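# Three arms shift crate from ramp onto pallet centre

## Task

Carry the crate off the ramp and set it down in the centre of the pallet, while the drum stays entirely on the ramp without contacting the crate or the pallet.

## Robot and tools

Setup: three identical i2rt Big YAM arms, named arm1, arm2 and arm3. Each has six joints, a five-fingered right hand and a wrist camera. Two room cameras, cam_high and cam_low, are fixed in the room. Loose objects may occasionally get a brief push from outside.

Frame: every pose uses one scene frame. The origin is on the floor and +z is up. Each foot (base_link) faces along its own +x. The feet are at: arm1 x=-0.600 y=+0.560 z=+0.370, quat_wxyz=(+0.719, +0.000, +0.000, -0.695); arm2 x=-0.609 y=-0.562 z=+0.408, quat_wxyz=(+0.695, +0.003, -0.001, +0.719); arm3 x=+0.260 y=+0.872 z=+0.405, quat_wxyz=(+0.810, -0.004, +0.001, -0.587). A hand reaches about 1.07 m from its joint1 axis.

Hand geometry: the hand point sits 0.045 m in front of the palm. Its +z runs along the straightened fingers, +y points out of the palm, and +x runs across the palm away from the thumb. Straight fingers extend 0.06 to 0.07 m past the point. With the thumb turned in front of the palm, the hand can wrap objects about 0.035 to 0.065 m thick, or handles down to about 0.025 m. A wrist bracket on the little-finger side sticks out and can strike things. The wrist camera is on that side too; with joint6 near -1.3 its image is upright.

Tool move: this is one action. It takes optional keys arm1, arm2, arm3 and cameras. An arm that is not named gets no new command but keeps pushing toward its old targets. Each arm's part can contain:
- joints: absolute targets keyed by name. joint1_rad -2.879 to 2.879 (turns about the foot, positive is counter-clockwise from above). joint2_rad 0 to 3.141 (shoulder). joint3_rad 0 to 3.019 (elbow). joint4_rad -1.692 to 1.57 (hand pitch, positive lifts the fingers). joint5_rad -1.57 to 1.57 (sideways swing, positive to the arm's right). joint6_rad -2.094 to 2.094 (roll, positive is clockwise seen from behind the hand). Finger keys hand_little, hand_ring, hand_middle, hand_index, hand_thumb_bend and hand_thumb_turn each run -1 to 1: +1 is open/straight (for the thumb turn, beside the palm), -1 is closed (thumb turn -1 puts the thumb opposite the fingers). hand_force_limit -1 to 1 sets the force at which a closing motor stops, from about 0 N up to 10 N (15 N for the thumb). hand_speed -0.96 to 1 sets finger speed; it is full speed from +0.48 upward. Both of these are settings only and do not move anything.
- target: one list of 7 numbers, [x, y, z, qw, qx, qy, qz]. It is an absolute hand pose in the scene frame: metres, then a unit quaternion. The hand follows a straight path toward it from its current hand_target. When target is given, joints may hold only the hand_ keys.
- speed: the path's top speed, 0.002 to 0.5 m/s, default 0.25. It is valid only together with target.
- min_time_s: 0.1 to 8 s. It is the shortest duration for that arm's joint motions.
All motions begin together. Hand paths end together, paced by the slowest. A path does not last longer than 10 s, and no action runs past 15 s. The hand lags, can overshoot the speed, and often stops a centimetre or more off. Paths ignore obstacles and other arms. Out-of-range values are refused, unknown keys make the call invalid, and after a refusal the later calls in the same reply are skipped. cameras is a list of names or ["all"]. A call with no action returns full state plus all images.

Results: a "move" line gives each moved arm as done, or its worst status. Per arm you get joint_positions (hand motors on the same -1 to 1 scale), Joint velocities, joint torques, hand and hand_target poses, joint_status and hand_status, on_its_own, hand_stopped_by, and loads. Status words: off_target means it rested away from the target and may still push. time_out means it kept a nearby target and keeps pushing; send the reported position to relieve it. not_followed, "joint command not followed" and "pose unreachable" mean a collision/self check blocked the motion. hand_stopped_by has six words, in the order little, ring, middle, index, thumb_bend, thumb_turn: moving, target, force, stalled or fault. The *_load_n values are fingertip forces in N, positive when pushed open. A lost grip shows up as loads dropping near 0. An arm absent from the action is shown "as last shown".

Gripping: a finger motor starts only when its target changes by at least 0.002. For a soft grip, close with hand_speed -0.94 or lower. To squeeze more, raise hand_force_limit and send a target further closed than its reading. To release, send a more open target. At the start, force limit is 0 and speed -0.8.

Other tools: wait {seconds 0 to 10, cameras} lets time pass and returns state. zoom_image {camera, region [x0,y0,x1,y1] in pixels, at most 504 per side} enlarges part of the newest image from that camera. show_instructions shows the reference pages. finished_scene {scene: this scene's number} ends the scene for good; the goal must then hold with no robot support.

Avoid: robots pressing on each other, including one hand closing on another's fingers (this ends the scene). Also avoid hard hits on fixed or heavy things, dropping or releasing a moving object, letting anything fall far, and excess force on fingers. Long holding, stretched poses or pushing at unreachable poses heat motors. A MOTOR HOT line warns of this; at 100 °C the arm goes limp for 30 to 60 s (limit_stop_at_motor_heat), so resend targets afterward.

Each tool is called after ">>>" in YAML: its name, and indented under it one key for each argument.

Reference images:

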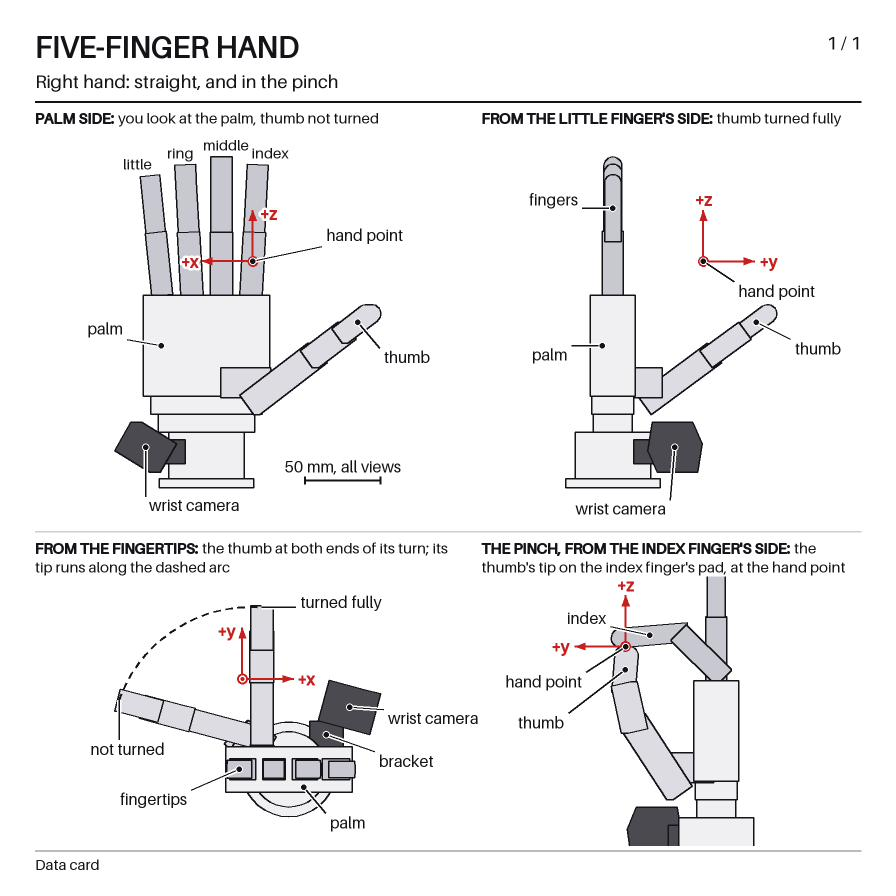

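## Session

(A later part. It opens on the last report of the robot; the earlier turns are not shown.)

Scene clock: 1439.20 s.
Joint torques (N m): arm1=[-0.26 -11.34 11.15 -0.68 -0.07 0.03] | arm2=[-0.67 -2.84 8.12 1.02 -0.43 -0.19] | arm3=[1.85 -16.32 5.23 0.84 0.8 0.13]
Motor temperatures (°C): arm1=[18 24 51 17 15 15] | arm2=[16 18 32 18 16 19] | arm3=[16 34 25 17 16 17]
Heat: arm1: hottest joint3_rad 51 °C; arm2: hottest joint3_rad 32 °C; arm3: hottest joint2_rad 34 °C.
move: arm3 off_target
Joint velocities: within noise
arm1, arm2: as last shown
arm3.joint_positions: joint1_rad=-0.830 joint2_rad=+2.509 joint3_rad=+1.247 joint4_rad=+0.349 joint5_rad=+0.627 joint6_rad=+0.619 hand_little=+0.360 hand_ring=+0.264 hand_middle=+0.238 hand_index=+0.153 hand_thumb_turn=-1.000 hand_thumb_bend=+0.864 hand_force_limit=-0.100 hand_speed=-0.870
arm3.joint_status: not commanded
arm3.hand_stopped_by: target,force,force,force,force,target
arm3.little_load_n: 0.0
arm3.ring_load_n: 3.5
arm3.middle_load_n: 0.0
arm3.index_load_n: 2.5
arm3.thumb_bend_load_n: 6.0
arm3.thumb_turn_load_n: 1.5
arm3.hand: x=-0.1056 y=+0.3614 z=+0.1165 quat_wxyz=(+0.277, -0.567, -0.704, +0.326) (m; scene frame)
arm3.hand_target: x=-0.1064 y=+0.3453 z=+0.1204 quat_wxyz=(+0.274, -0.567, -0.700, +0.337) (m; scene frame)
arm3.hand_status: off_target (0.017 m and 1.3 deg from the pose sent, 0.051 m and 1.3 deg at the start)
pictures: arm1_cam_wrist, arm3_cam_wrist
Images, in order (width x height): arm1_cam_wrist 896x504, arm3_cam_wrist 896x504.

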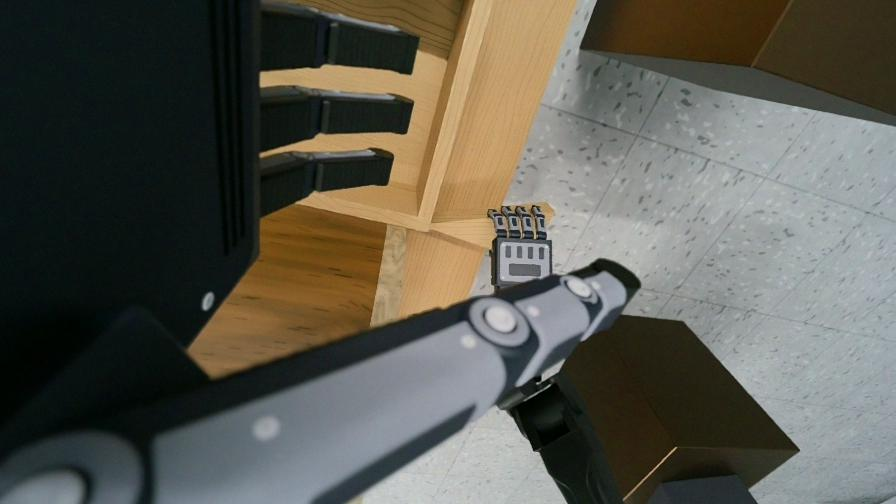

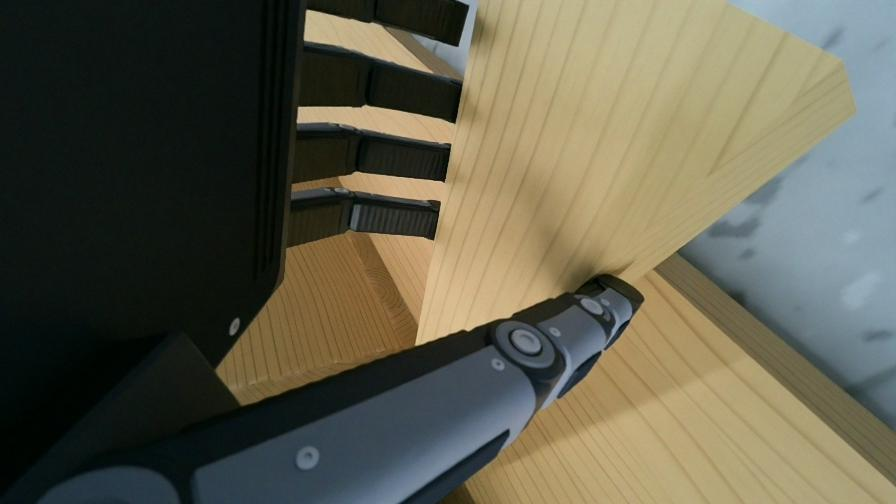

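>>> move:
  arm3: {"target": [-0.1067,0.315,0.121,-0.274,0.567,0.700,-0.337], "speed": 0.05}
  cameras: ["arm1_cam_wrist","arm3_cam_wrist"]

>>> zoom_image:
  camera: "arm1_cam_wrist"
  region: [370, 160, 590, 284]

Scene clock: 1463.07 s.
Joint torques (N m): arm1=[-0.32 -11.52 11.12 -0.72 -0.05 0.04] | arm2=[-0.62 -2.78 8.1 1.03 -0.44 -0.2] | arm3=[1.96 -17.14 5.89 0.75 0.81 0.1]
Motor temperatures (°C): arm1=[18 24 51 17 15 15] | arm2=[16 18 32 18 16 19] | arm3=[16 33 25 17 16 17]
Heat: arm1: hottest joint3_rad 51 °C; arm2: hottest joint3_rad 32 °C; arm3: hottest joint2_rad 33 °C.
move: arm3 off_target
Joint velocities: within noise
arm1, arm2: as last shown
arm1.middle_load_n: 0.5
arm1.index_load_n: 0.5
arm3.joint_positions: joint1_rad=-0.806 joint2_rad=+2.530 joint3_rad=+1.333 joint4_rad=+0.268 joint5_rad=+0.643 joint6_rad=+0.644 hand_little=+0.360 hand_ring=+0.264 hand_middle=+0.238 hand_index=+0.153 hand_thumb_turn=-1.000 hand_thumb_bend=+0.864 hand_force_limit=-0.100 hand_speed=-0.870
arm3.joint_status: not commanded
arm3.hand_stopped_by: target,force,force,force,force,target
arm3.little_load_n: 0.0
arm3.ring_load_n: 3.0
arm3.middle_load_n: 0.0
arm3.index_load_n: 3.0
arm3.thumb_bend_load_n: 5.5
arm3.thumb_turn_load_n: 1.5
arm3.hand: x=-0.1063 y=+0.3330 z=+0.1167 quat_wxyz=(+0.277, -0.567, -0.704, +0.325) (m; scene frame)
arm3.hand_target: x=-0.1063 y=+0.3153 z=+0.1215 quat_wxyz=(+0.274, -0.567, -0.700, +0.337) (m; scene frame)
arm3.hand_status: off_target (0.019 m and 1.5 deg from the pose sent, 0.047 m and 1.4 deg at the start)
pictures: arm1_cam_wrist, arm3_cam_wrist
Images, in order (width x height): arm1_cam_wrist 896x504, arm3_cam_wrist 896x504.

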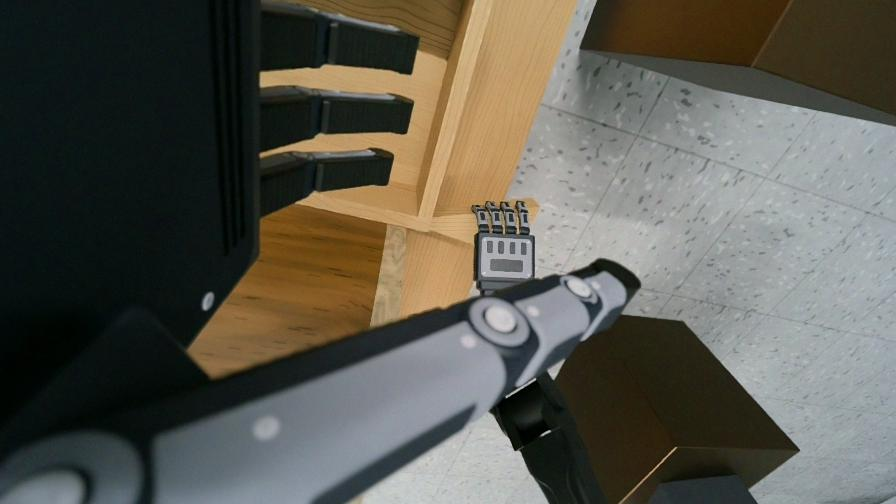

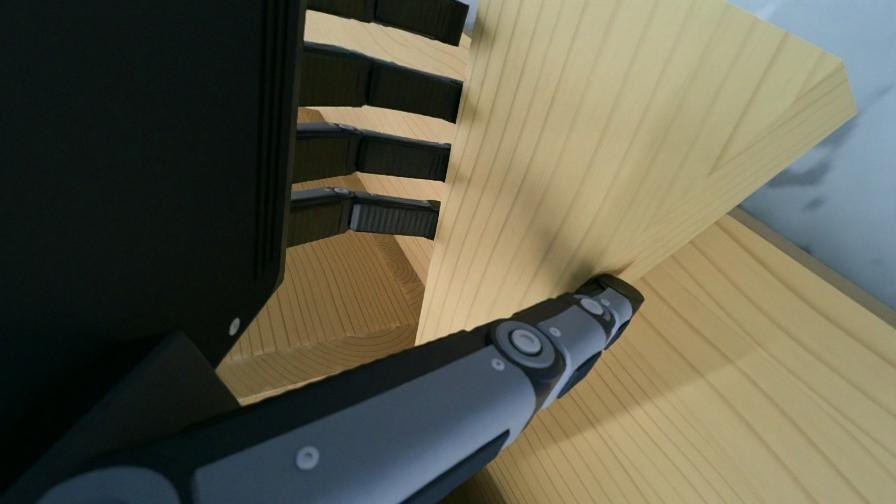

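Scaled by 2.291 from the camera's 896x504 image, which has a finer 1280x720 frame.

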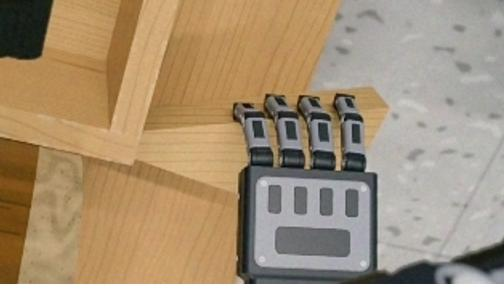

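>>> move:
  arm3: {"target": [-0.1067,0.290,0.121,-0.274,0.567,0.700,-0.337], "speed": 0.05}
  cameras: ["arm1_cam_wrist","arm3_cam_wrist"]

>>> zoom_image:
  camera: "arm1_cam_wrist"
  region: [370, 160, 590, 284]

Scene clock: 1469.30 s.
Joint torques (N m): arm1=[-0.26 -11.93 11.1 -0.61 -0.03 0.04] | arm2=[-0.62 -2.84 8.12 1.03 -0.43 -0.2] | arm3=[1.96 -17.61 6.37 0.75 0.8 0.16]
Motor temperatures (°C): arm1=[18 24 51 17 15 15] | arm2=[16 18 32 18 16 19] | arm3=[16 33 25 17 16 17]
Heat: arm1: hottest joint3_rad 51 °C; arm2: hottest joint3_rad 32 °C; arm3: hottest joint2_rad 33 °C.
move: arm3 off_target
Joint velocities: within noise
arm1, arm2: as last shown
arm1.middle_load_n: 0.0
arm1.index_load_n: 0.0
arm1.thumb_bend_load_n: -0.5
arm3.joint_positions: joint1_rad=-0.787 joint2_rad=+2.553 joint3_rad=+1.410 joint4_rad=+0.201 joint5_rad=+0.656 joint6_rad=+0.664 hand_little=+0.360 hand_ring=+0.264 hand_middle=+0.238 hand_index=+0.153 hand_thumb_turn=-1.000 hand_thumb_bend=+0.864 hand_force_limit=-0.100 hand_speed=-0.870
arm3.joint_status: not commanded
arm3.hand_stopped_by: target,force,force,force,force,target
arm3.little_load_n: 0.0
arm3.ring_load_n: 3.5
arm3.middle_load_n: 0.0
arm3.index_load_n: 2.5
arm3.thumb_bend_load_n: 5.5
arm3.thumb_turn_load_n: 1.5
arm3.hand: x=-0.1073 y=+0.3088 z=+0.1166 quat_wxyz=(+0.278, -0.567, -0.704, +0.325) (m; scene frame)
arm3.hand_target: x=-0.1064 y=+0.2905 z=+0.1216 quat_wxyz=(+0.274, -0.567, -0.700, +0.337) (m; scene frame)
arm3.hand_status: off_target (0.019 m and 1.5 deg from the pose sent, 0.043 m and 1.5 deg at the start)
pictures: arm1_cam_wrist, arm3_cam_wrist
Images, in order (width x height): arm1_cam_wrist 896x504, arm3_cam_wrist 896x504.

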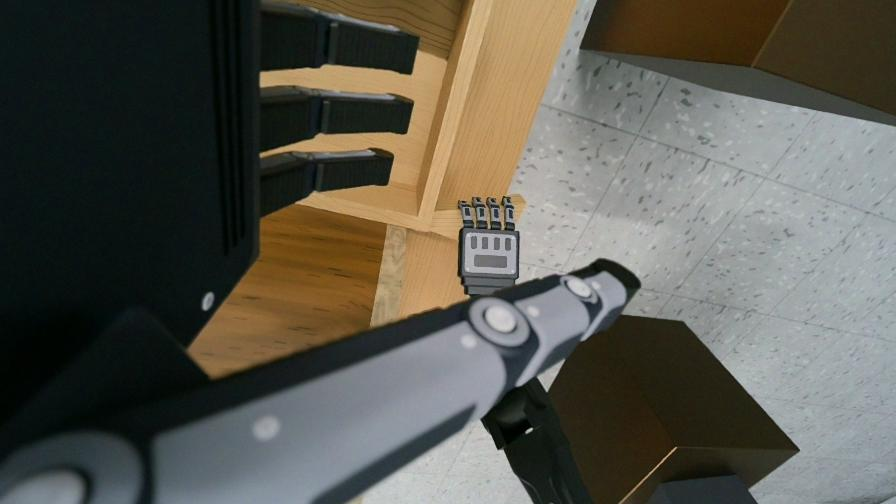

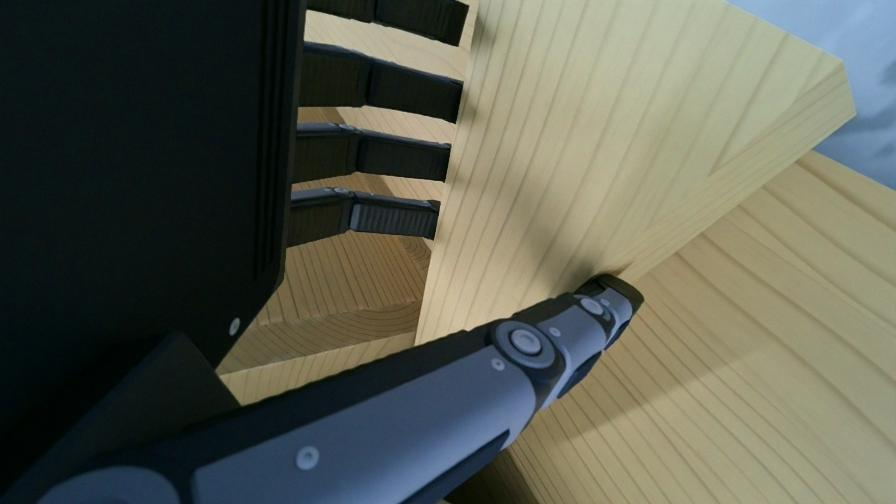

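Scaled by 2.291 from the camera's 896x504 image, which has a finer 1280x720 frame.

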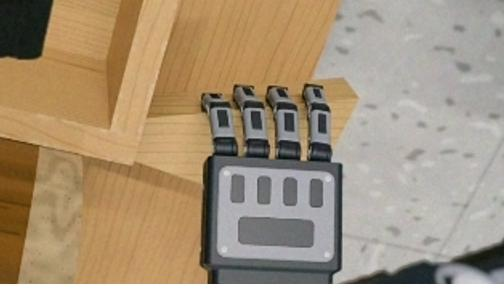

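>>> move:
  arm3: {"target": [-0.1067,0.270,0.121,-0.274,0.567,0.700,-0.337], "speed": 0.05}
  cameras: ["arm1_cam_wrist","arm3_cam_wrist"]

>>> zoom_image:
  camera: "arm1_cam_wrist"
  region: [370, 160, 590, 284]

Scene clock: 1478.87 s.
Joint torques (N m): arm1=[-0.5 -11.34 11.23 -0.66 -0.06 0.03] | arm2=[-0.62 -2.9 8.13 1.03 -0.43 -0.19] | arm3=[2.02 -18.08 6.78 0.73 0.79 0.09]
Motor temperatures (°C): arm1=[18 24 51 17 15 15] | arm2=[16 18 32 18 16 19] | arm3=[16 33 26 17 16 17]
Heat: arm1: hottest joint3_rad 51 °C; arm2: hottest joint3_rad 32 °C; arm3: hottest joint2_rad 33 °C.
move: arm3 off_target
Joint velocities: within noise
arm1, arm2: as last shown
arm1.thumb_bend_load_n: 0.0
arm3.joint_positions: joint1_rad=-0.774 joint2_rad=+2.574 joint3_rad=+1.475 joint4_rad=+0.147 joint5_rad=+0.665 joint6_rad=+0.679 hand_little=+0.360 hand_ring=+0.264 hand_middle=+0.238 hand_index=+0.153 hand_thumb_turn=-1.000 hand_thumb_bend=+0.864 hand_force_limit=-0.100 hand_speed=-0.870
arm3.joint_status: not commanded
arm3.hand_stopped_by: target,force,force,force,force,target
arm3.little_load_n: 0.0
arm3.ring_load_n: 2.5
arm3.middle_load_n: 0.0
arm3.index_load_n: 3.0
arm3.thumb_bend_load_n: 5.5
arm3.thumb_turn_load_n: 1.5
arm3.hand: x=-0.1083 y=+0.2899 z=+0.1160 quat_wxyz=(+0.278, -0.568, -0.703, +0.325) (m; scene frame)
arm3.hand_target: x=-0.1063 y=+0.2706 z=+0.1215 quat_wxyz=(+0.274, -0.567, -0.700, +0.337) (m; scene frame)
arm3.hand_status: off_target (0.021 m and 1.6 deg from the pose sent, 0.039 m and 1.5 deg at the start)
pictures: arm1_cam_wrist, arm3_cam_wrist
Images, in order (width x height): arm1_cam_wrist 896x504, arm3_cam_wrist 896x504.

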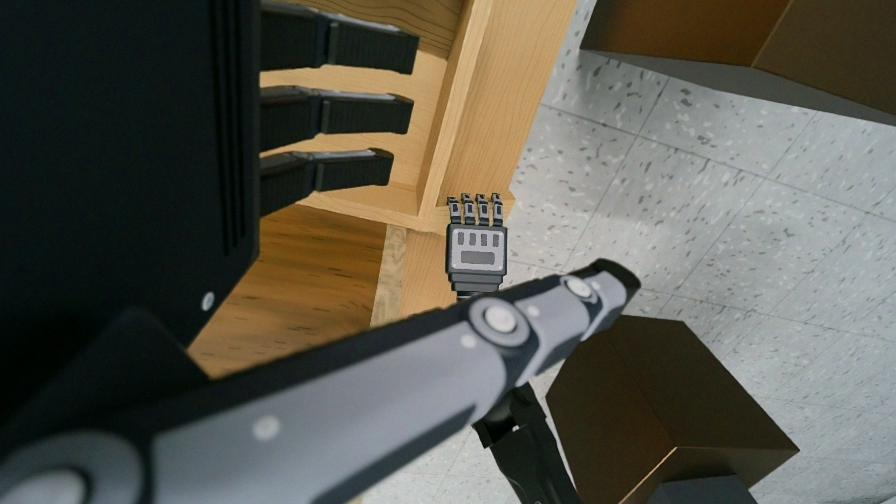

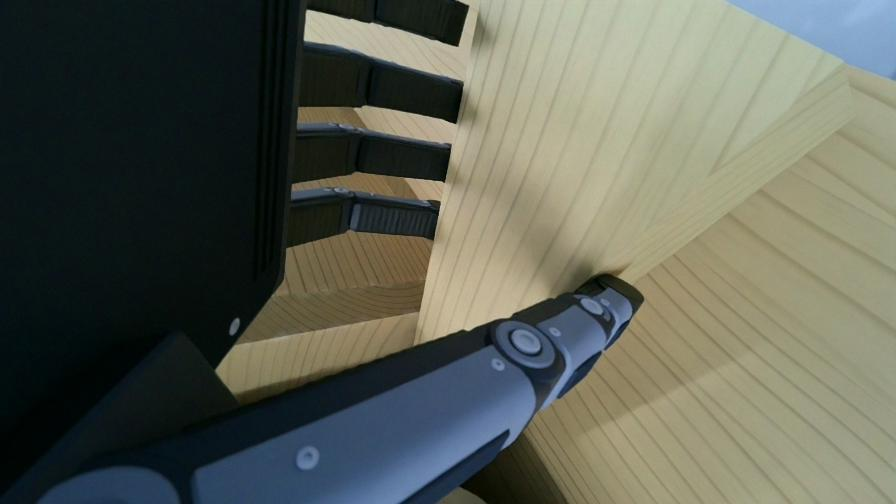

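Scaled by 2.291 from the camera's 896x504 image, which has a finer 1280x720 frame.

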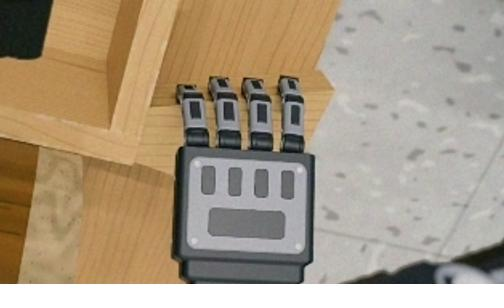

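>>> move:
  arm3: {"target": [-0.1067,0.270,0.110,-0.274,0.567,0.700,-0.337], "speed": 0.04}

>>> move:
  arm3: {"target": [-0.0967,0.270,0.108,-0.274,0.567,0.700,-0.337], "speed": 0.04}
  cameras: ["arm1_cam_wrist","arm3_cam_wrist"]

Scene clock: 1491.83 s.
Joint torques (N m): arm1=[-0.09 -11.52 11.15 -0.64 -0.05 0.04] | arm2=[-0.5 -2.84 8.13 1.03 -0.43 -0.19] | arm3=[1.9 -17.44 6.87 1.21 0.6 0.11]
Motor temperatures (°C): arm1=[18 24 51 17 15 15] | arm2=[16 18 32 18 16 19] | arm3=[16 34 27 17 16 17]
Heat: arm1: hottest joint3_rad 51 °C; arm2: hottest joint3_rad 32 °C; arm3: hottest joint2_rad 34 °C.
move: arm3 off_target
Joint velocities: within noise
arm1, arm2: as last shown
arm3.joint_positions: joint1_rad=-0.772 joint2_rad=+2.588 joint3_rad=+1.488 joint4_rad=+0.147 joint5_rad=+0.669 joint6_rad=+0.680 hand_little=+0.360 hand_ring=+0.264 hand_middle=+0.238 hand_index=+0.153 hand_thumb_turn=-1.000 hand_thumb_bend=+0.864 hand_force_limit=-0.100 hand_speed=-0.870
arm3.joint_status: not commanded
arm3.hand_stopped_by: target,force,force,force,force,target
arm3.little_load_n: 0.0
arm3.ring_load_n: 2.0
arm3.middle_load_n: 0.0
arm3.index_load_n: 2.5
arm3.thumb_bend_load_n: 5.5
arm3.thumb_turn_load_n: 0.0
arm3.hand: x=-0.1086 y=+0.2888 z=+0.1106 quat_wxyz=(+0.280, -0.568, -0.703, +0.324) (m; scene frame)
arm3.hand_target: x=-0.1062 y=+0.2707 z=+0.1106 quat_wxyz=(+0.274, -0.567, -0.700, +0.337) (m; scene frame)
arm3.hand_status: off_target (0.019 m and 1.7 deg from the pose sent, 0.021 m and 1.6 deg at the start)
pictures: none

Scene clock: 1492.80 s.
Joint torques (N m): arm1=[-0.09 -11.63 11.17 -0.73 -0.05 0.04] | arm2=[-0.62 -2.84 8.09 1.07 -0.43 -0.19] | arm3=[2.73 -17.49 6 1.26 0.58 0.22]
Motor temperatures (°C): arm1=[18 24 51 17 15 15] | arm2=[16 18 32 18 16 19] | arm3=[16 34 27 17 16 17]
Heat: arm1: hottest joint3_rad 51 °C; arm2: hottest joint3_rad 32 °C; arm3: hottest joint2_rad 34 °C.
move: arm3 off_target
Joint velocities: within noise
arm1: as last shown
arm2.joint_positions: joint1_rad=-1.343 joint2_rad=+1.175 joint3_rad=+0.765 joint4_rad=-0.930 joint5_rad=-0.696 joint6_rad=-1.219 hand_little=+0.500 hand_ring=+0.500 hand_middle=+0.500 hand_index=+0.500 hand_thumb_turn=-1.000 hand_thumb_bend=+1.000 hand_force_limit=+0.000 hand_speed=+0.000
arm2.joint_status: not commanded
arm2.hand_stopped_by: target,target,target,target,target,target
arm2.little_load_n: 0.0
arm2.ring_load_n: 0.0
arm2.middle_load_n: 0.0
arm2.index_load_n: 0.0
arm2.thumb_bend_load_n: 0.0
arm2.thumb_turn_load_n: 0.0
arm2.hand: x=-0.3436 y=-0.3996 z=+0.5048 quat_wxyz=(-0.358, +0.934, -0.003, -0.001) (m; scene frame)
arm2.hand_target: x=-0.3401 y=-0.4000 z=+0.5001 quat_wxyz=(-0.358, +0.934, +0.000, +0.000) (m; scene frame)
arm2.hand_status: not commanded
arm3.joint_positions: joint1_rad=-0.767 joint2_rad=+2.589 joint3_rad=+1.488 joint4_rad=+0.147 joint5_rad=+0.679 joint6_rad=+0.685 hand_little=+0.360 hand_ring=+0.264 hand_middle=+0.238 hand_index=+0.153 hand_thumb_turn=-1.000 hand_thumb_bend=+0.864 hand_force_limit=-0.100 hand_speed=-0.870
arm3.joint_status: not commanded
arm3.hand_stopped_by: target,force,force,force,force,target
arm3.little_load_n: 0.0
arm3.ring_load_n: 3.0
arm3.middle_load_n: 0.0
arm3.index_load_n: 3.0
arm3.thumb_bend_load_n: 5.0
arm3.thumb_turn_load_n: -0.5
arm3.hand: x=-0.1067 y=+0.2879 z=+0.1107 quat_wxyz=(+0.283, -0.568, -0.702, +0.325) (m; scene frame)
arm3.hand_target: x=-0.0964 y=+0.2708 z=+0.1085 quat_wxyz=(+0.274, -0.567, -0.700, +0.337) (m; scene frame)
arm3.hand_status: off_target (0.021 m and 1.7 deg from the pose sent, 0.022 m and 1.7 deg at the start)
pictures: arm1_cam_wrist, arm3_cam_wrist
Images, in order (width x height): arm1_cam_wrist 896x504, arm3_cam_wrist 896x504.

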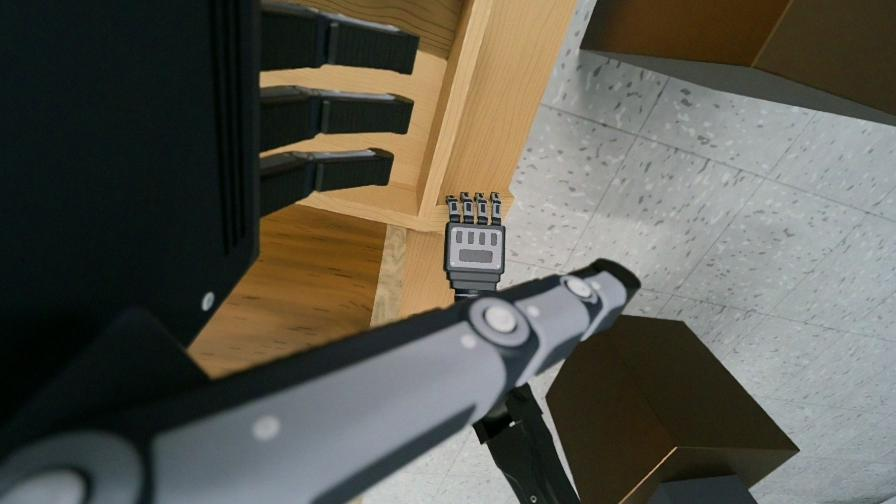

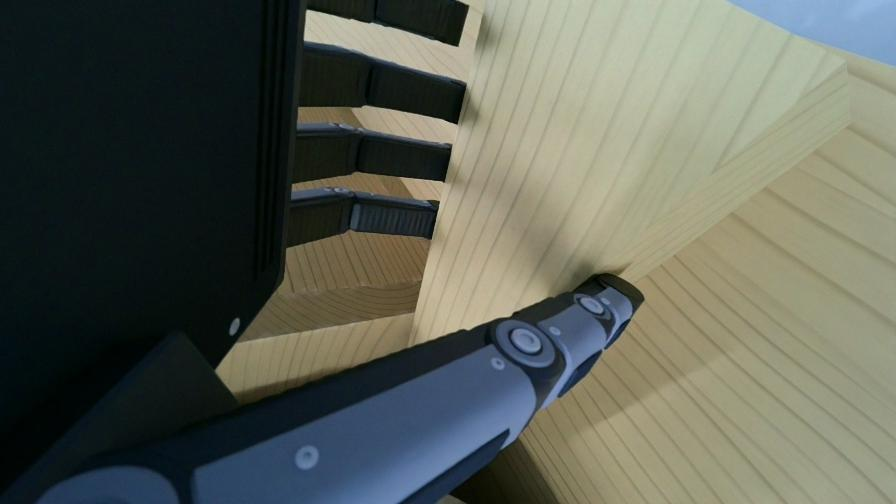

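>>> move:
  arm3: {"target": [-0.083,0.270,0.110,-0.274,0.567,0.700,-0.337], "speed": 0.04}
  cameras: ["arm1_cam_wrist","arm3_cam_wrist"]

>>> zoom_image:
  camera: "arm1_cam_wrist"
  region: [370, 160, 590, 284]

Scene clock: 1499.33 s.
Joint torques (N m): arm1=[-0.32 -11.75 11.14 -0.73 -0.04 0.02] | arm2=[-0.56 -2.78 8.09 1.03 -0.43 -0.19] | arm3=[2.67 -18.2 4.57 1.01 0.5 0.23]
Motor temperatures (°C): arm1=[18 24 51 17 15 15] | arm2=[16 18 32 18 16 19] | arm3=[16 34 27 17 16 17]
Heat: arm1: hottest joint3_rad 51 °C; arm2: hottest joint3_rad 32 °C; arm3: hottest joint2_rad 34 °C.
move: arm3 off_target
Joint velocities: within noise
arm1, arm2: as last shown
arm3.joint_positions: joint1_rad=-0.745 joint2_rad=+2.589 joint3_rad=+1.488 joint4_rad=+0.147 joint5_rad=+0.693 joint6_rad=+0.704 hand_little=+0.360 hand_ring=+0.264 hand_middle=+0.238 hand_index=+0.153 hand_thumb_turn=-1.000 hand_thumb_bend=+0.863 hand_force_limit=-0.100 hand_speed=-0.870
arm3.joint_status: not commanded
arm3.hand_stopped_by: target,force,force,force,force,target
arm3.little_load_n: 0.0
arm3.ring_load_n: 3.0
arm3.middle_load_n: 0.0
arm3.index_load_n: 4.0
arm3.thumb_bend_load_n: 4.5
arm3.thumb_turn_load_n: 0.0
arm3.hand: x=-0.0965 y=+0.2807 z=+0.1120 quat_wxyz=(+0.282, -0.568, -0.699, +0.331) (m; scene frame)
arm3.hand_target: x=-0.0829 y=+0.2704 z=+0.1101 quat_wxyz=(+0.274, -0.567, -0.700, +0.337) (m; scene frame)
arm3.hand_status: off_target (0.017 m and 1.2 deg from the pose sent, 0.030 m and 1.7 deg at the start)
pictures: arm1_cam_wrist, arm3_cam_wrist
Images, in order (width x height): arm1_cam_wrist 896x504, arm3_cam_wrist 896x504.

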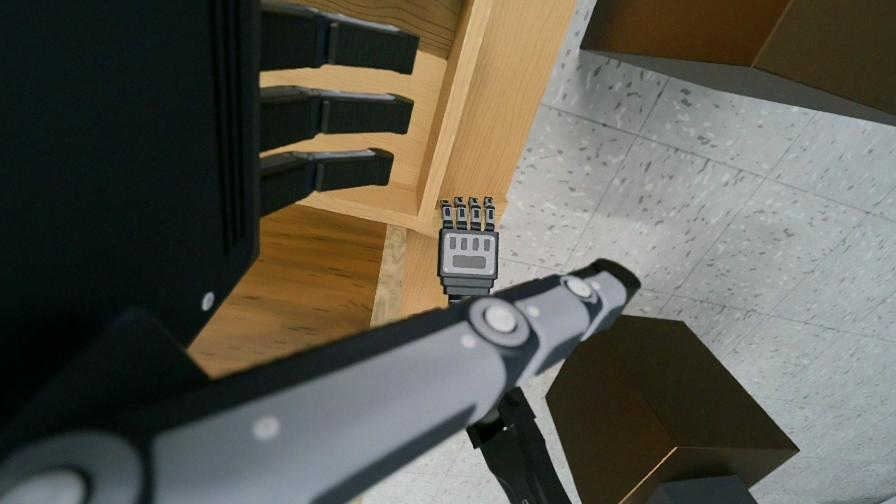

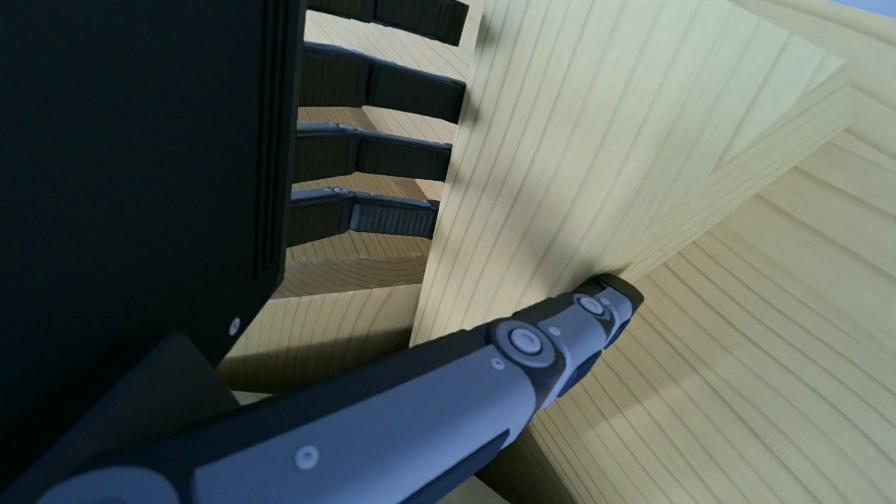

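Scaled by 2.291 from the camera's 896x504 image, which has a finer 1280x720 frame.

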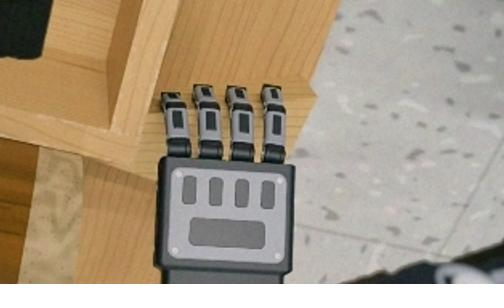

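>>> move:
  arm3: {"target": [-0.071,0.275,0.110,-0.274,0.567,0.700,-0.337], "speed": 0.04}
  cameras: ["arm1_cam_wrist","arm3_cam_wrist"]

>>> zoom_image:
  camera: "arm1_cam_wrist"
  region: [370, 160, 590, 284]

Scene clock: 1507.70 s.
Joint torques (N m): arm1=[-0.38 -11.52 11.14 -0.69 -0.08 0.05] | arm2=[-0.62 -2.9 8.13 1.05 -0.43 -0.2] | arm3=[3.14 -18.61 3.15 1.36 0.32 0.18]
Motor temperatures (°C): arm1=[18 24 52 17 15 15] | arm2=[16 18 32 18 16 19] | arm3=[16 34 27 17 16 17]
Heat: arm1: hottest joint3_rad 52 °C; arm2: hottest joint3_rad 32 °C; arm3: hottest joint2_rad 34 °C.
move: arm3 off_target
Joint velocities: within noise
arm1.joint_positions: joint1_rad=+0.590 joint2_rad=+1.713 joint3_rad=+1.465 joint4_rad=-1.356 joint5_rad=+0.002 joint6_rad=+0.627 hand_little=+0.500 hand_ring=+0.500 hand_middle=+0.500 hand_index=+0.500 hand_thumb_turn=-1.000 hand_thumb_bend=+1.000 hand_force_limit=+0.000 hand_speed=+0.000
arm1.joint_status: not commanded
arm1.hand_stopped_by: target,target,target,target,target,target
arm1.little_load_n: 0.0
arm1.ring_load_n: 0.0
arm1.middle_load_n: 0.0
arm1.index_load_n: 0.0
arm1.thumb_bend_load_n: 0.0
arm1.thumb_turn_load_n: 0.0
arm1.hand: x=-0.2748 y=+0.2107 z=+0.5048 quat_wxyz=(+0.011, -0.001, -1.000, -0.013) (m; scene frame)
arm1.hand_target: x=-0.2606 y=+0.2007 z=+0.5202 quat_wxyz=(-0.001, +0.000, -1.000, +0.000) (m; scene frame)
arm1.hand_status: not commanded
arm2: as last shown
arm3.joint_positions: joint1_rad=-0.736 joint2_rad=+2.586 joint3_rad=+1.475 joint4_rad=+0.148 joint5_rad=+0.706 joint6_rad=+0.726 hand_little=+0.360 hand_ring=+0.264 hand_middle=+0.238 hand_index=+0.153 hand_thumb_turn=-1.000 hand_thumb_bend=+0.863 hand_force_limit=-0.100 hand_speed=-0.870
arm3.joint_status: not commanded
arm3.hand_stopped_by: target,force,force,force,force,target
arm3.little_load_n: 0.0
arm3.ring_load_n: 3.5
arm3.middle_load_n: 0.0
arm3.index_load_n: 5.5
arm3.thumb_bend_load_n: 3.5
arm3.thumb_turn_load_n: 0.0
arm3.hand: x=-0.0910 y=+0.2828 z=+0.1118 quat_wxyz=(+0.284, -0.572, -0.694, +0.332) (m; scene frame)
arm3.hand_target: x=-0.0712 y=+0.2754 z=+0.1099 quat_wxyz=(+0.274, -0.567, -0.700, +0.337) (m; scene frame)
arm3.hand_status: off_target (0.022 m and 1.5 deg from the pose sent, 0.026 m and 1.2 deg at the start)
pictures: arm1_cam_wrist, arm3_cam_wrist
Images, in order (width x height): arm1_cam_wrist 896x504, arm3_cam_wrist 896x504.

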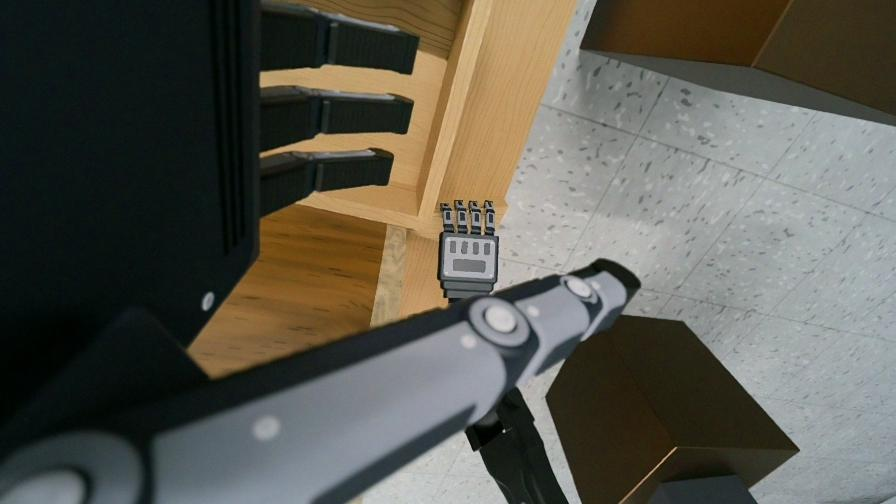

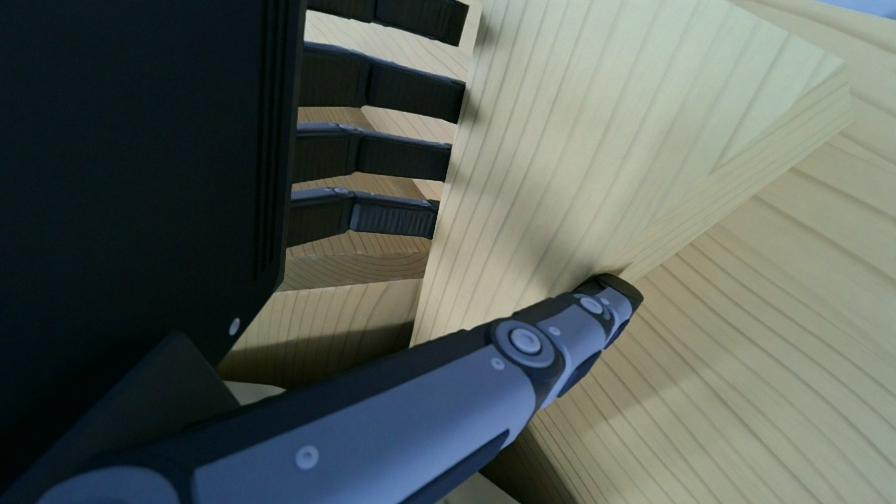

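Scaled by 2.291 from the camera's 896x504 image, which has a finer 1280x720 frame.

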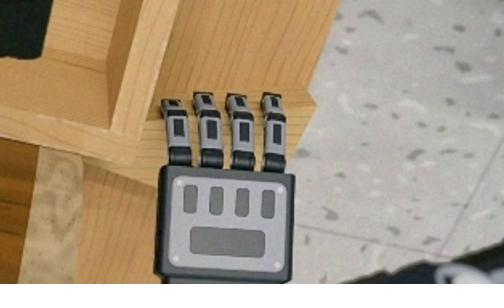

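>>> move:
  arm3: {"target": [-0.083,0.275,0.113,-0.274,0.567,0.700,-0.337], "speed": 0.04}

>>> move:
  arm3: {"joints": {"hand_thumb_bend": 1.0, "hand_speed": -0.85}}

>>> move:
  arm3: {"joints": {"hand_little": 0.6, "hand_ring": 0.5, "hand_middle": 0.45, "hand_index": 0.4, "hand_speed": -0.8}}
  cameras: ["arm1_cam_wrist","arm3_cam_wrist"]

Scene clock: 1515.43 s.
Joint torques (N m): arm1=[-0.26 -11.63 11.15 -0.72 -0.04 0.05] | arm2=[-0.62 -2.84 8.12 1.05 -0.43 -0.18] | arm3=[1.67 -18.73 3.99 1.4 -0.02 -0.02]
Motor temperatures (°C): arm1=[18 24 52 17 15 15] | arm2=[16 18 32 18 16 19] | arm3=[16 33 26 17 16 17]
Heat: arm1: hottest joint3_rad 52 °C; arm2: hottest joint3_rad 32 °C; arm3: hottest joint2_rad 33 °C.
move: arm3 off_target
Joint velocities: within noise
arm1, arm2: as last shown
arm3.joint_positions: joint1_rad=-0.736 joint2_rad=+2.586 joint3_rad=+1.475 joint4_rad=+0.148 joint5_rad=+0.703 joint6_rad=+0.726 hand_little=+0.360 hand_ring=+0.264 hand_middle=+0.238 hand_index=+0.153 hand_thumb_turn=-1.000 hand_thumb_bend=+0.863 hand_force_limit=-0.100 hand_speed=-0.870
arm3.joint_status: not commanded
arm3.hand_stopped_by: target,force,force,force,force,target
arm3.little_load_n: 0.0
arm3.ring_load_n: 3.0
arm3.middle_load_n: 0.0
arm3.index_load_n: 5.0
arm3.thumb_bend_load_n: 4.0
arm3.thumb_turn_load_n: 0.0
arm3.hand: x=-0.0906 y=+0.2824 z=+0.1116 quat_wxyz=(+0.283, -0.572, -0.695, +0.332) (m; scene frame)
arm3.hand_target: x=-0.0829 y=+0.2752 z=+0.1129 quat_wxyz=(+0.274, -0.567, -0.700, +0.337) (m; scene frame)
arm3.hand_status: off_target (0.011 m and 1.4 deg from the pose sent, 0.011 m and 1.5 deg at the start)
pictures: none

Scene clock: 1516.57 s.
Joint torques (N m): arm1=[0.15 -11.46 10.99 -0.69 -0.03 0.06] | arm2=[-0.62 -2.9 8.14 1.02 -0.43 -0.19] | arm3=[1.61 -18.73 3.99 1.37 0.25 -0.02]
Motor temperatures (°C): arm1=[18 24 52 17 15 15] | arm2=[16 18 32 18 16 19] | arm3=[16 33 26 17 16 17]
Heat: arm1: hottest joint3_rad 52 °C; arm2: hottest joint3_rad 32 °C; arm3: hottest joint2_rad 33 °C.
move: arm3 done
Joint velocities: within noise
arm1, arm2: as last shown
arm3.joint_positions: joint1_rad=-0.736 joint2_rad=+2.586 joint3_rad=+1.475 joint4_rad=+0.148 joint5_rad=+0.697 joint6_rad=+0.726 hand_little=+0.360 hand_ring=+0.264 hand_middle=+0.238 hand_index=+0.153 hand_thumb_turn=-1.000 hand_thumb_bend=+1.000 hand_force_limit=-0.100 hand_speed=-0.850
arm3.joint_status: all done
arm3.hand_stopped_by: target,force,force,force,target,target
arm3.little_load_n: 0.0
arm3.ring_load_n: 0.0
arm3.middle_load_n: 0.0
arm3.index_load_n: 1.5
arm3.thumb_bend_load_n: 0.0
arm3.thumb_turn_load_n: 0.0
arm3.hand: x=-0.0896 y=+0.2817 z=+0.1112 quat_wxyz=(+0.280, -0.572, -0.696, +0.332) (m; scene frame)
arm3.hand_target: x=-0.0829 y=+0.2752 z=+0.1129 quat_wxyz=(+0.274, -0.567, -0.700, +0.337) (m; scene frame)
arm3.hand_status: not commanded
pictures: none

Scene clock: 1517.50 s.
Joint torques (N m): arm1=[-0.15 -11.75 11.15 -0.68 -0.04 0.05] | arm2=[-0.56 -2.78 8.12 1.02 -0.43 -0.19] | arm3=[1.61 -18.73 3.97 1.39 0.53 -0.02]
Motor temperatures (°C): arm1=[18 24 52 17 15 15] | arm2=[16 18 32 18 16 19] | arm3=[16 33 26 17 16 17]
Heat: arm1: hottest joint3_rad 52 °C; arm2: hottest joint3_rad 32 °C; arm3: hottest joint2_rad 33 °C.
move: arm3 done
Joint velocities: within noise
arm1, arm2: as last shown
arm3.joint_positions: joint1_rad=-0.736 joint2_rad=+2.586 joint3_rad=+1.475 joint4_rad=+0.148 joint5_rad=+0.691 joint6_rad=+0.726 hand_little=+0.600 hand_ring=+0.500 hand_middle=+0.450 hand_index=+0.400 hand_thumb_turn=-1.000 hand_thumb_bend=+1.000 hand_force_limit=-0.100 hand_speed=-0.800
arm3.joint_status: all done
arm3.hand_stopped_by: target,target,target,target,target,target
arm3.little_load_n: 0.0
arm3.ring_load_n: 0.0
arm3.middle_load_n: 0.0
arm3.index_load_n: 0.0
arm3.thumb_bend_load_n: 0.0
arm3.thumb_turn_load_n: 0.0
arm3.hand: x=-0.0885 y=+0.2809 z=+0.1109 quat_wxyz=(+0.277, -0.571, -0.698, +0.332) (m; scene frame)
arm3.hand_target: x=-0.0829 y=+0.2752 z=+0.1129 quat_wxyz=(+0.274, -0.567, -0.700, +0.337) (m; scene frame)
arm3.hand_status: not commanded
pictures: arm1_cam_wrist, arm3_cam_wrist
Images, in order (width x height): arm1_cam_wrist 896x504, arm3_cam_wrist 896x504.

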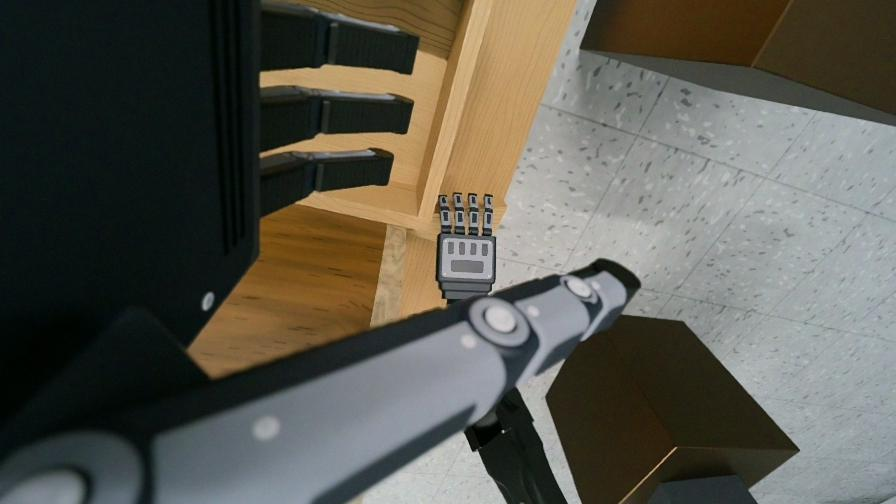

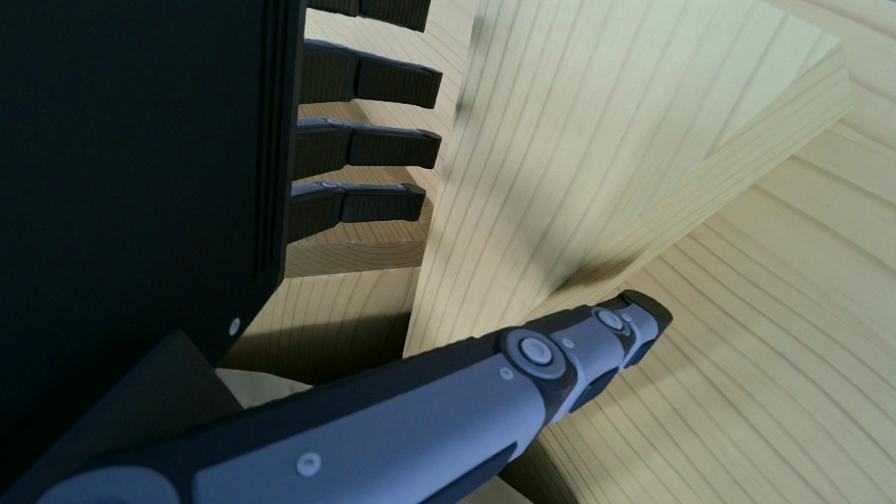

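>>> move:
  arm3: {"target": [-0.083,0.278,0.185,-0.274,0.567,0.700,-0.337], "speed": 0.08}
  cameras: ["arm3_cam_wrist"]

Scene clock: 1528.97 s.
Joint torques (N m): arm1=[-0.26 -11.52 11.14 -0.75 -0.06 0.06] | arm2=[-0.5 -2.9 8.13 1.06 -0.43 -0.19] | arm3=[1.44 -18.9 4.29 0.62 0.52 -0.05]
Motor temperatures (°C): arm1=[18 24 52 17 15 15] | arm2=[16 18 32 18 16 19] | arm3=[16 33 26 17 16 17]
Heat: arm1: hottest joint3_rad 52 °C; arm2: hottest joint3_rad 32 °C; arm3: hottest joint2_rad 33 °C.
move: arm3 done
Joint velocities: within noise
arm1, arm2: as last shown
arm2.middle_load_n: -0.5
arm3.joint_positions: joint1_rad=-0.736 joint2_rad=+2.429 joint3_rad=+1.389 joint4_rad=+0.089 joint5_rad=+0.690 joint6_rad=+0.726 hand_little=+0.600 hand_ring=+0.500 hand_middle=+0.450 hand_index=+0.400 hand_thumb_turn=-1.000 hand_thumb_bend=+1.000 hand_force_limit=-0.100 hand_speed=-0.800
arm3.joint_status: not commanded
arm3.hand_stopped_by: target,target,target,target,target,target
arm3.little_load_n: 0.0
arm3.ring_load_n: 0.0
arm3.middle_load_n: 0.0
arm3.index_load_n: 0.0
arm3.thumb_bend_load_n: 0.5
arm3.thumb_turn_load_n: 0.0
arm3.hand: x=-0.0878 y=+0.2810 z=+0.1792 quat_wxyz=(+0.275, -0.572, -0.695, +0.337) (m; scene frame)
arm3.hand_target: x=-0.0830 y=+0.2779 z=+0.1850 quat_wxyz=(+0.274, -0.567, -0.700, +0.337) (m; scene frame)
arm3.hand_status: done (0.008 m and 0.8 deg from the pose sent, 0.074 m and 0.9 deg at the start)
pictures: arm3_cam_wrist
Images, in order (width x height): arm3_cam_wrist 896x504.

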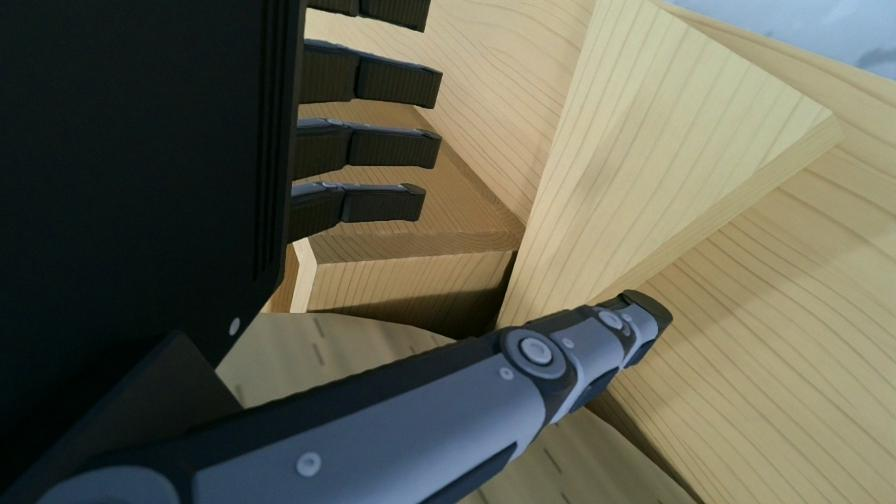

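>>> move:
  arm3: {"target": [-0.090,0.430,0.185,-0.274,0.567,0.700,-0.337], "speed": 0.15, "joints": {"hand_index": 0.15, "hand_middle": 0.2, "hand_ring": 0.25, "hand_little": 0.3, "hand_thumb_bend": 0.85}}

>>> move:
  arm3: {"target": [-0.095,0.425,0.097,-0.274,0.567,0.700,-0.337], "speed": 0.12}
  cameras: ["arm1_cam_wrist","arm3_cam_wrist"]

>>> zoom_image:
  camera: "arm1_cam_wrist"
  region: [370, 160, 590, 284]

Scene clock: 1562.67 s.
Joint torques (N m): arm1=[-0.03 -11.75 11.19 -0.65 -0.05 0.03] | arm2=[-0.56 -2.78 8.09 1.03 -0.43 -0.19] | arm3=[-0.03 -15.5 2.28 1.85 0.42 -0.08]
Motor temperatures (°C): arm1=[18 24 52 17 15 15] | arm2=[16 18 32 18 16 19] | arm3=[16 37 26 17 16 17]
Heat: arm1: hottest joint3_rad 52 °C; arm2: hottest joint3_rad 32 °C; arm3: hottest joint2_rad 37 °C.
move: arm3 off_target
Joint velocities: within noise
arm1, arm2: as last shown
arm2.middle_load_n: 0.0
arm2.index_load_n: 0.5
arm3.joint_positions: joint1_rad=-0.864 joint2_rad=+2.301 joint3_rad=+0.954 joint4_rad=+0.456 joint5_rad=+0.599 joint6_rad=+0.587 hand_little=+0.300 hand_ring=+0.250 hand_middle=+0.200 hand_index=+0.150 hand_thumb_turn=-1.000 hand_thumb_bend=+0.850 hand_force_limit=-0.100 hand_speed=-0.800
arm3.joint_status: all done
arm3.hand_stopped_by: target,target,target,target,target,target
arm3.little_load_n: 0.0
arm3.ring_load_n: 0.0
arm3.middle_load_n: 0.0
arm3.index_load_n: 0.0
arm3.thumb_bend_load_n: 0.0
arm3.thumb_turn_load_n: 0.0
arm3.hand: x=-0.0820 y=+0.4310 z=+0.1762 quat_wxyz=(+0.273, -0.566, -0.705, +0.328) (m; scene frame)
arm3.hand_target: x=-0.0900 y=+0.4300 z=+0.1850 quat_wxyz=(+0.274, -0.567, -0.700, +0.337) (m; scene frame)
arm3.hand_status: off_target (0.012 m and 1.2 deg from the pose sent, 0.149 m and 0.8 deg at the start)
pictures: none

Scene clock: 1564.20 s.
Joint torques (N m): arm1=[-0.5 -11.58 11.14 -0.7 -0.06 0.04] | arm2=[-0.56 -2.84 8.13 1.03 -0.44 -0.18] | arm3=[-0.38 -14.39 2.99 1.85 0.43 -0.1]
Motor temperatures (°C): arm1=[18 24 52 17 15 15] | arm2=[16 18 32 18 16 19] | arm3=[16 37 25 17 16 17]
Heat: arm1: hottest joint3_rad 52 °C; arm2: hottest joint3_rad 32 °C; arm3: hottest joint2_rad 37 °C.
move: arm3 done
Joint velocities: within noise
arm1: as last shown
arm2.joint_positions: joint1_rad=-1.343 joint2_rad=+1.175 joint3_rad=+0.765 joint4_rad=-0.930 joint5_rad=-0.696 joint6_rad=-1.219 hand_little=+0.500 hand_ring=+0.500 hand_middle=+0.500 hand_index=+0.500 hand_thumb_turn=-1.000 hand_thumb_bend=+1.000 hand_force_limit=+0.000 hand_speed=+0.000
arm2.joint_status: not commanded
arm2.hand_stopped_by: target,target,target,target,target,target
arm2.little_load_n: 0.0
arm2.ring_load_n: 0.0
arm2.middle_load_n: 0.0
arm2.index_load_n: 0.0
arm2.thumb_bend_load_n: 0.0
arm2.thumb_turn_load_n: 0.0
arm2.hand: x=-0.3436 y=-0.3996 z=+0.5048 quat_wxyz=(-0.358, +0.934, -0.003, -0.001) (m; scene frame)
arm2.hand_target: x=-0.3401 y=-0.4000 z=+0.5001 quat_wxyz=(-0.358, +0.934, +0.000, +0.000) (m; scene frame)
arm2.hand_status: not commanded
arm3.joint_positions: joint1_rad=-0.864 joint2_rad=+2.519 joint3_rad=+1.064 joint4_rad=+0.574 joint5_rad=+0.597 joint6_rad=+0.583 hand_little=+0.300 hand_ring=+0.250 hand_middle=+0.200 hand_index=+0.150 hand_thumb_turn=-1.000 hand_thumb_bend=+0.850 hand_force_limit=-0.100 hand_speed=-0.800
arm3.joint_status: not commanded
arm3.hand_stopped_by: target,target,target,target,target,target
arm3.little_load_n: 0.0
arm3.ring_load_n: 0.0
arm3.middle_load_n: 0.0
arm3.index_load_n: 0.5
arm3.thumb_bend_load_n: 0.0
arm3.thumb_turn_load_n: 0.0
arm3.hand: x=-0.0851 y=+0.4258 z=+0.0992 quat_wxyz=(+0.272, -0.565, -0.704, +0.332) (m; scene frame)
arm3.hand_target: x=-0.0948 y=+0.4253 z=+0.0971 quat_wxyz=(+0.274, -0.567, -0.700, +0.337) (m; scene frame)
arm3.hand_status: done (0.010 m and 0.8 deg from the pose sent, 0.080 m and 1.2 deg at the start)
pictures: arm1_cam_wrist, arm3_cam_wrist
Images, in order (width x height): arm1_cam_wrist 896x504, arm3_cam_wrist 896x504.

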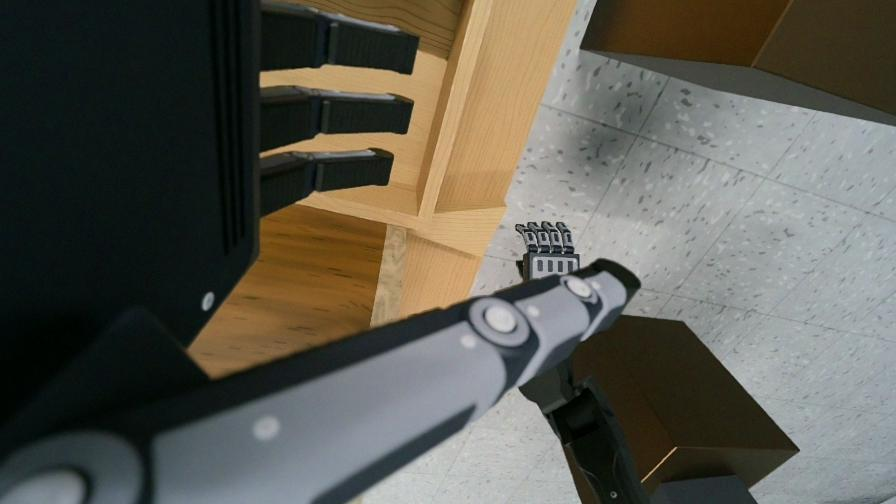

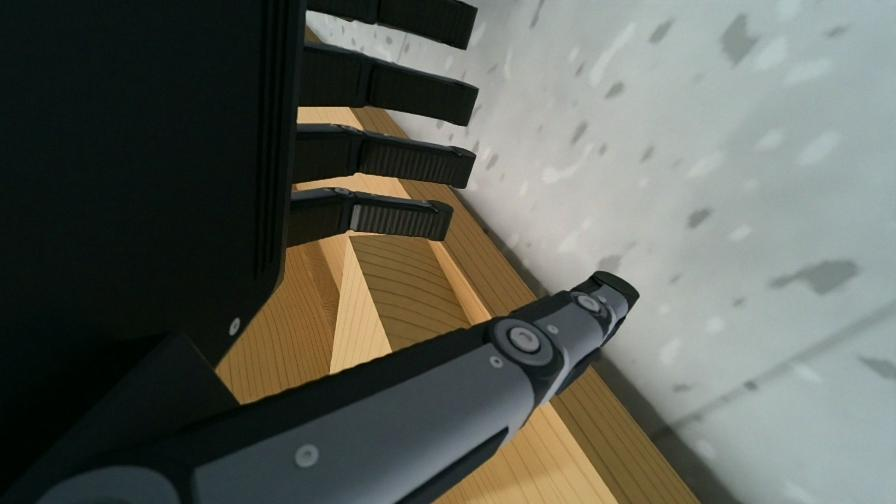

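Scaled by 2.291 from the camera's 896x504 image, which has a finer 1280x720 frame.

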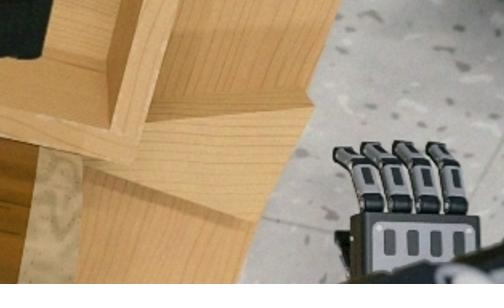

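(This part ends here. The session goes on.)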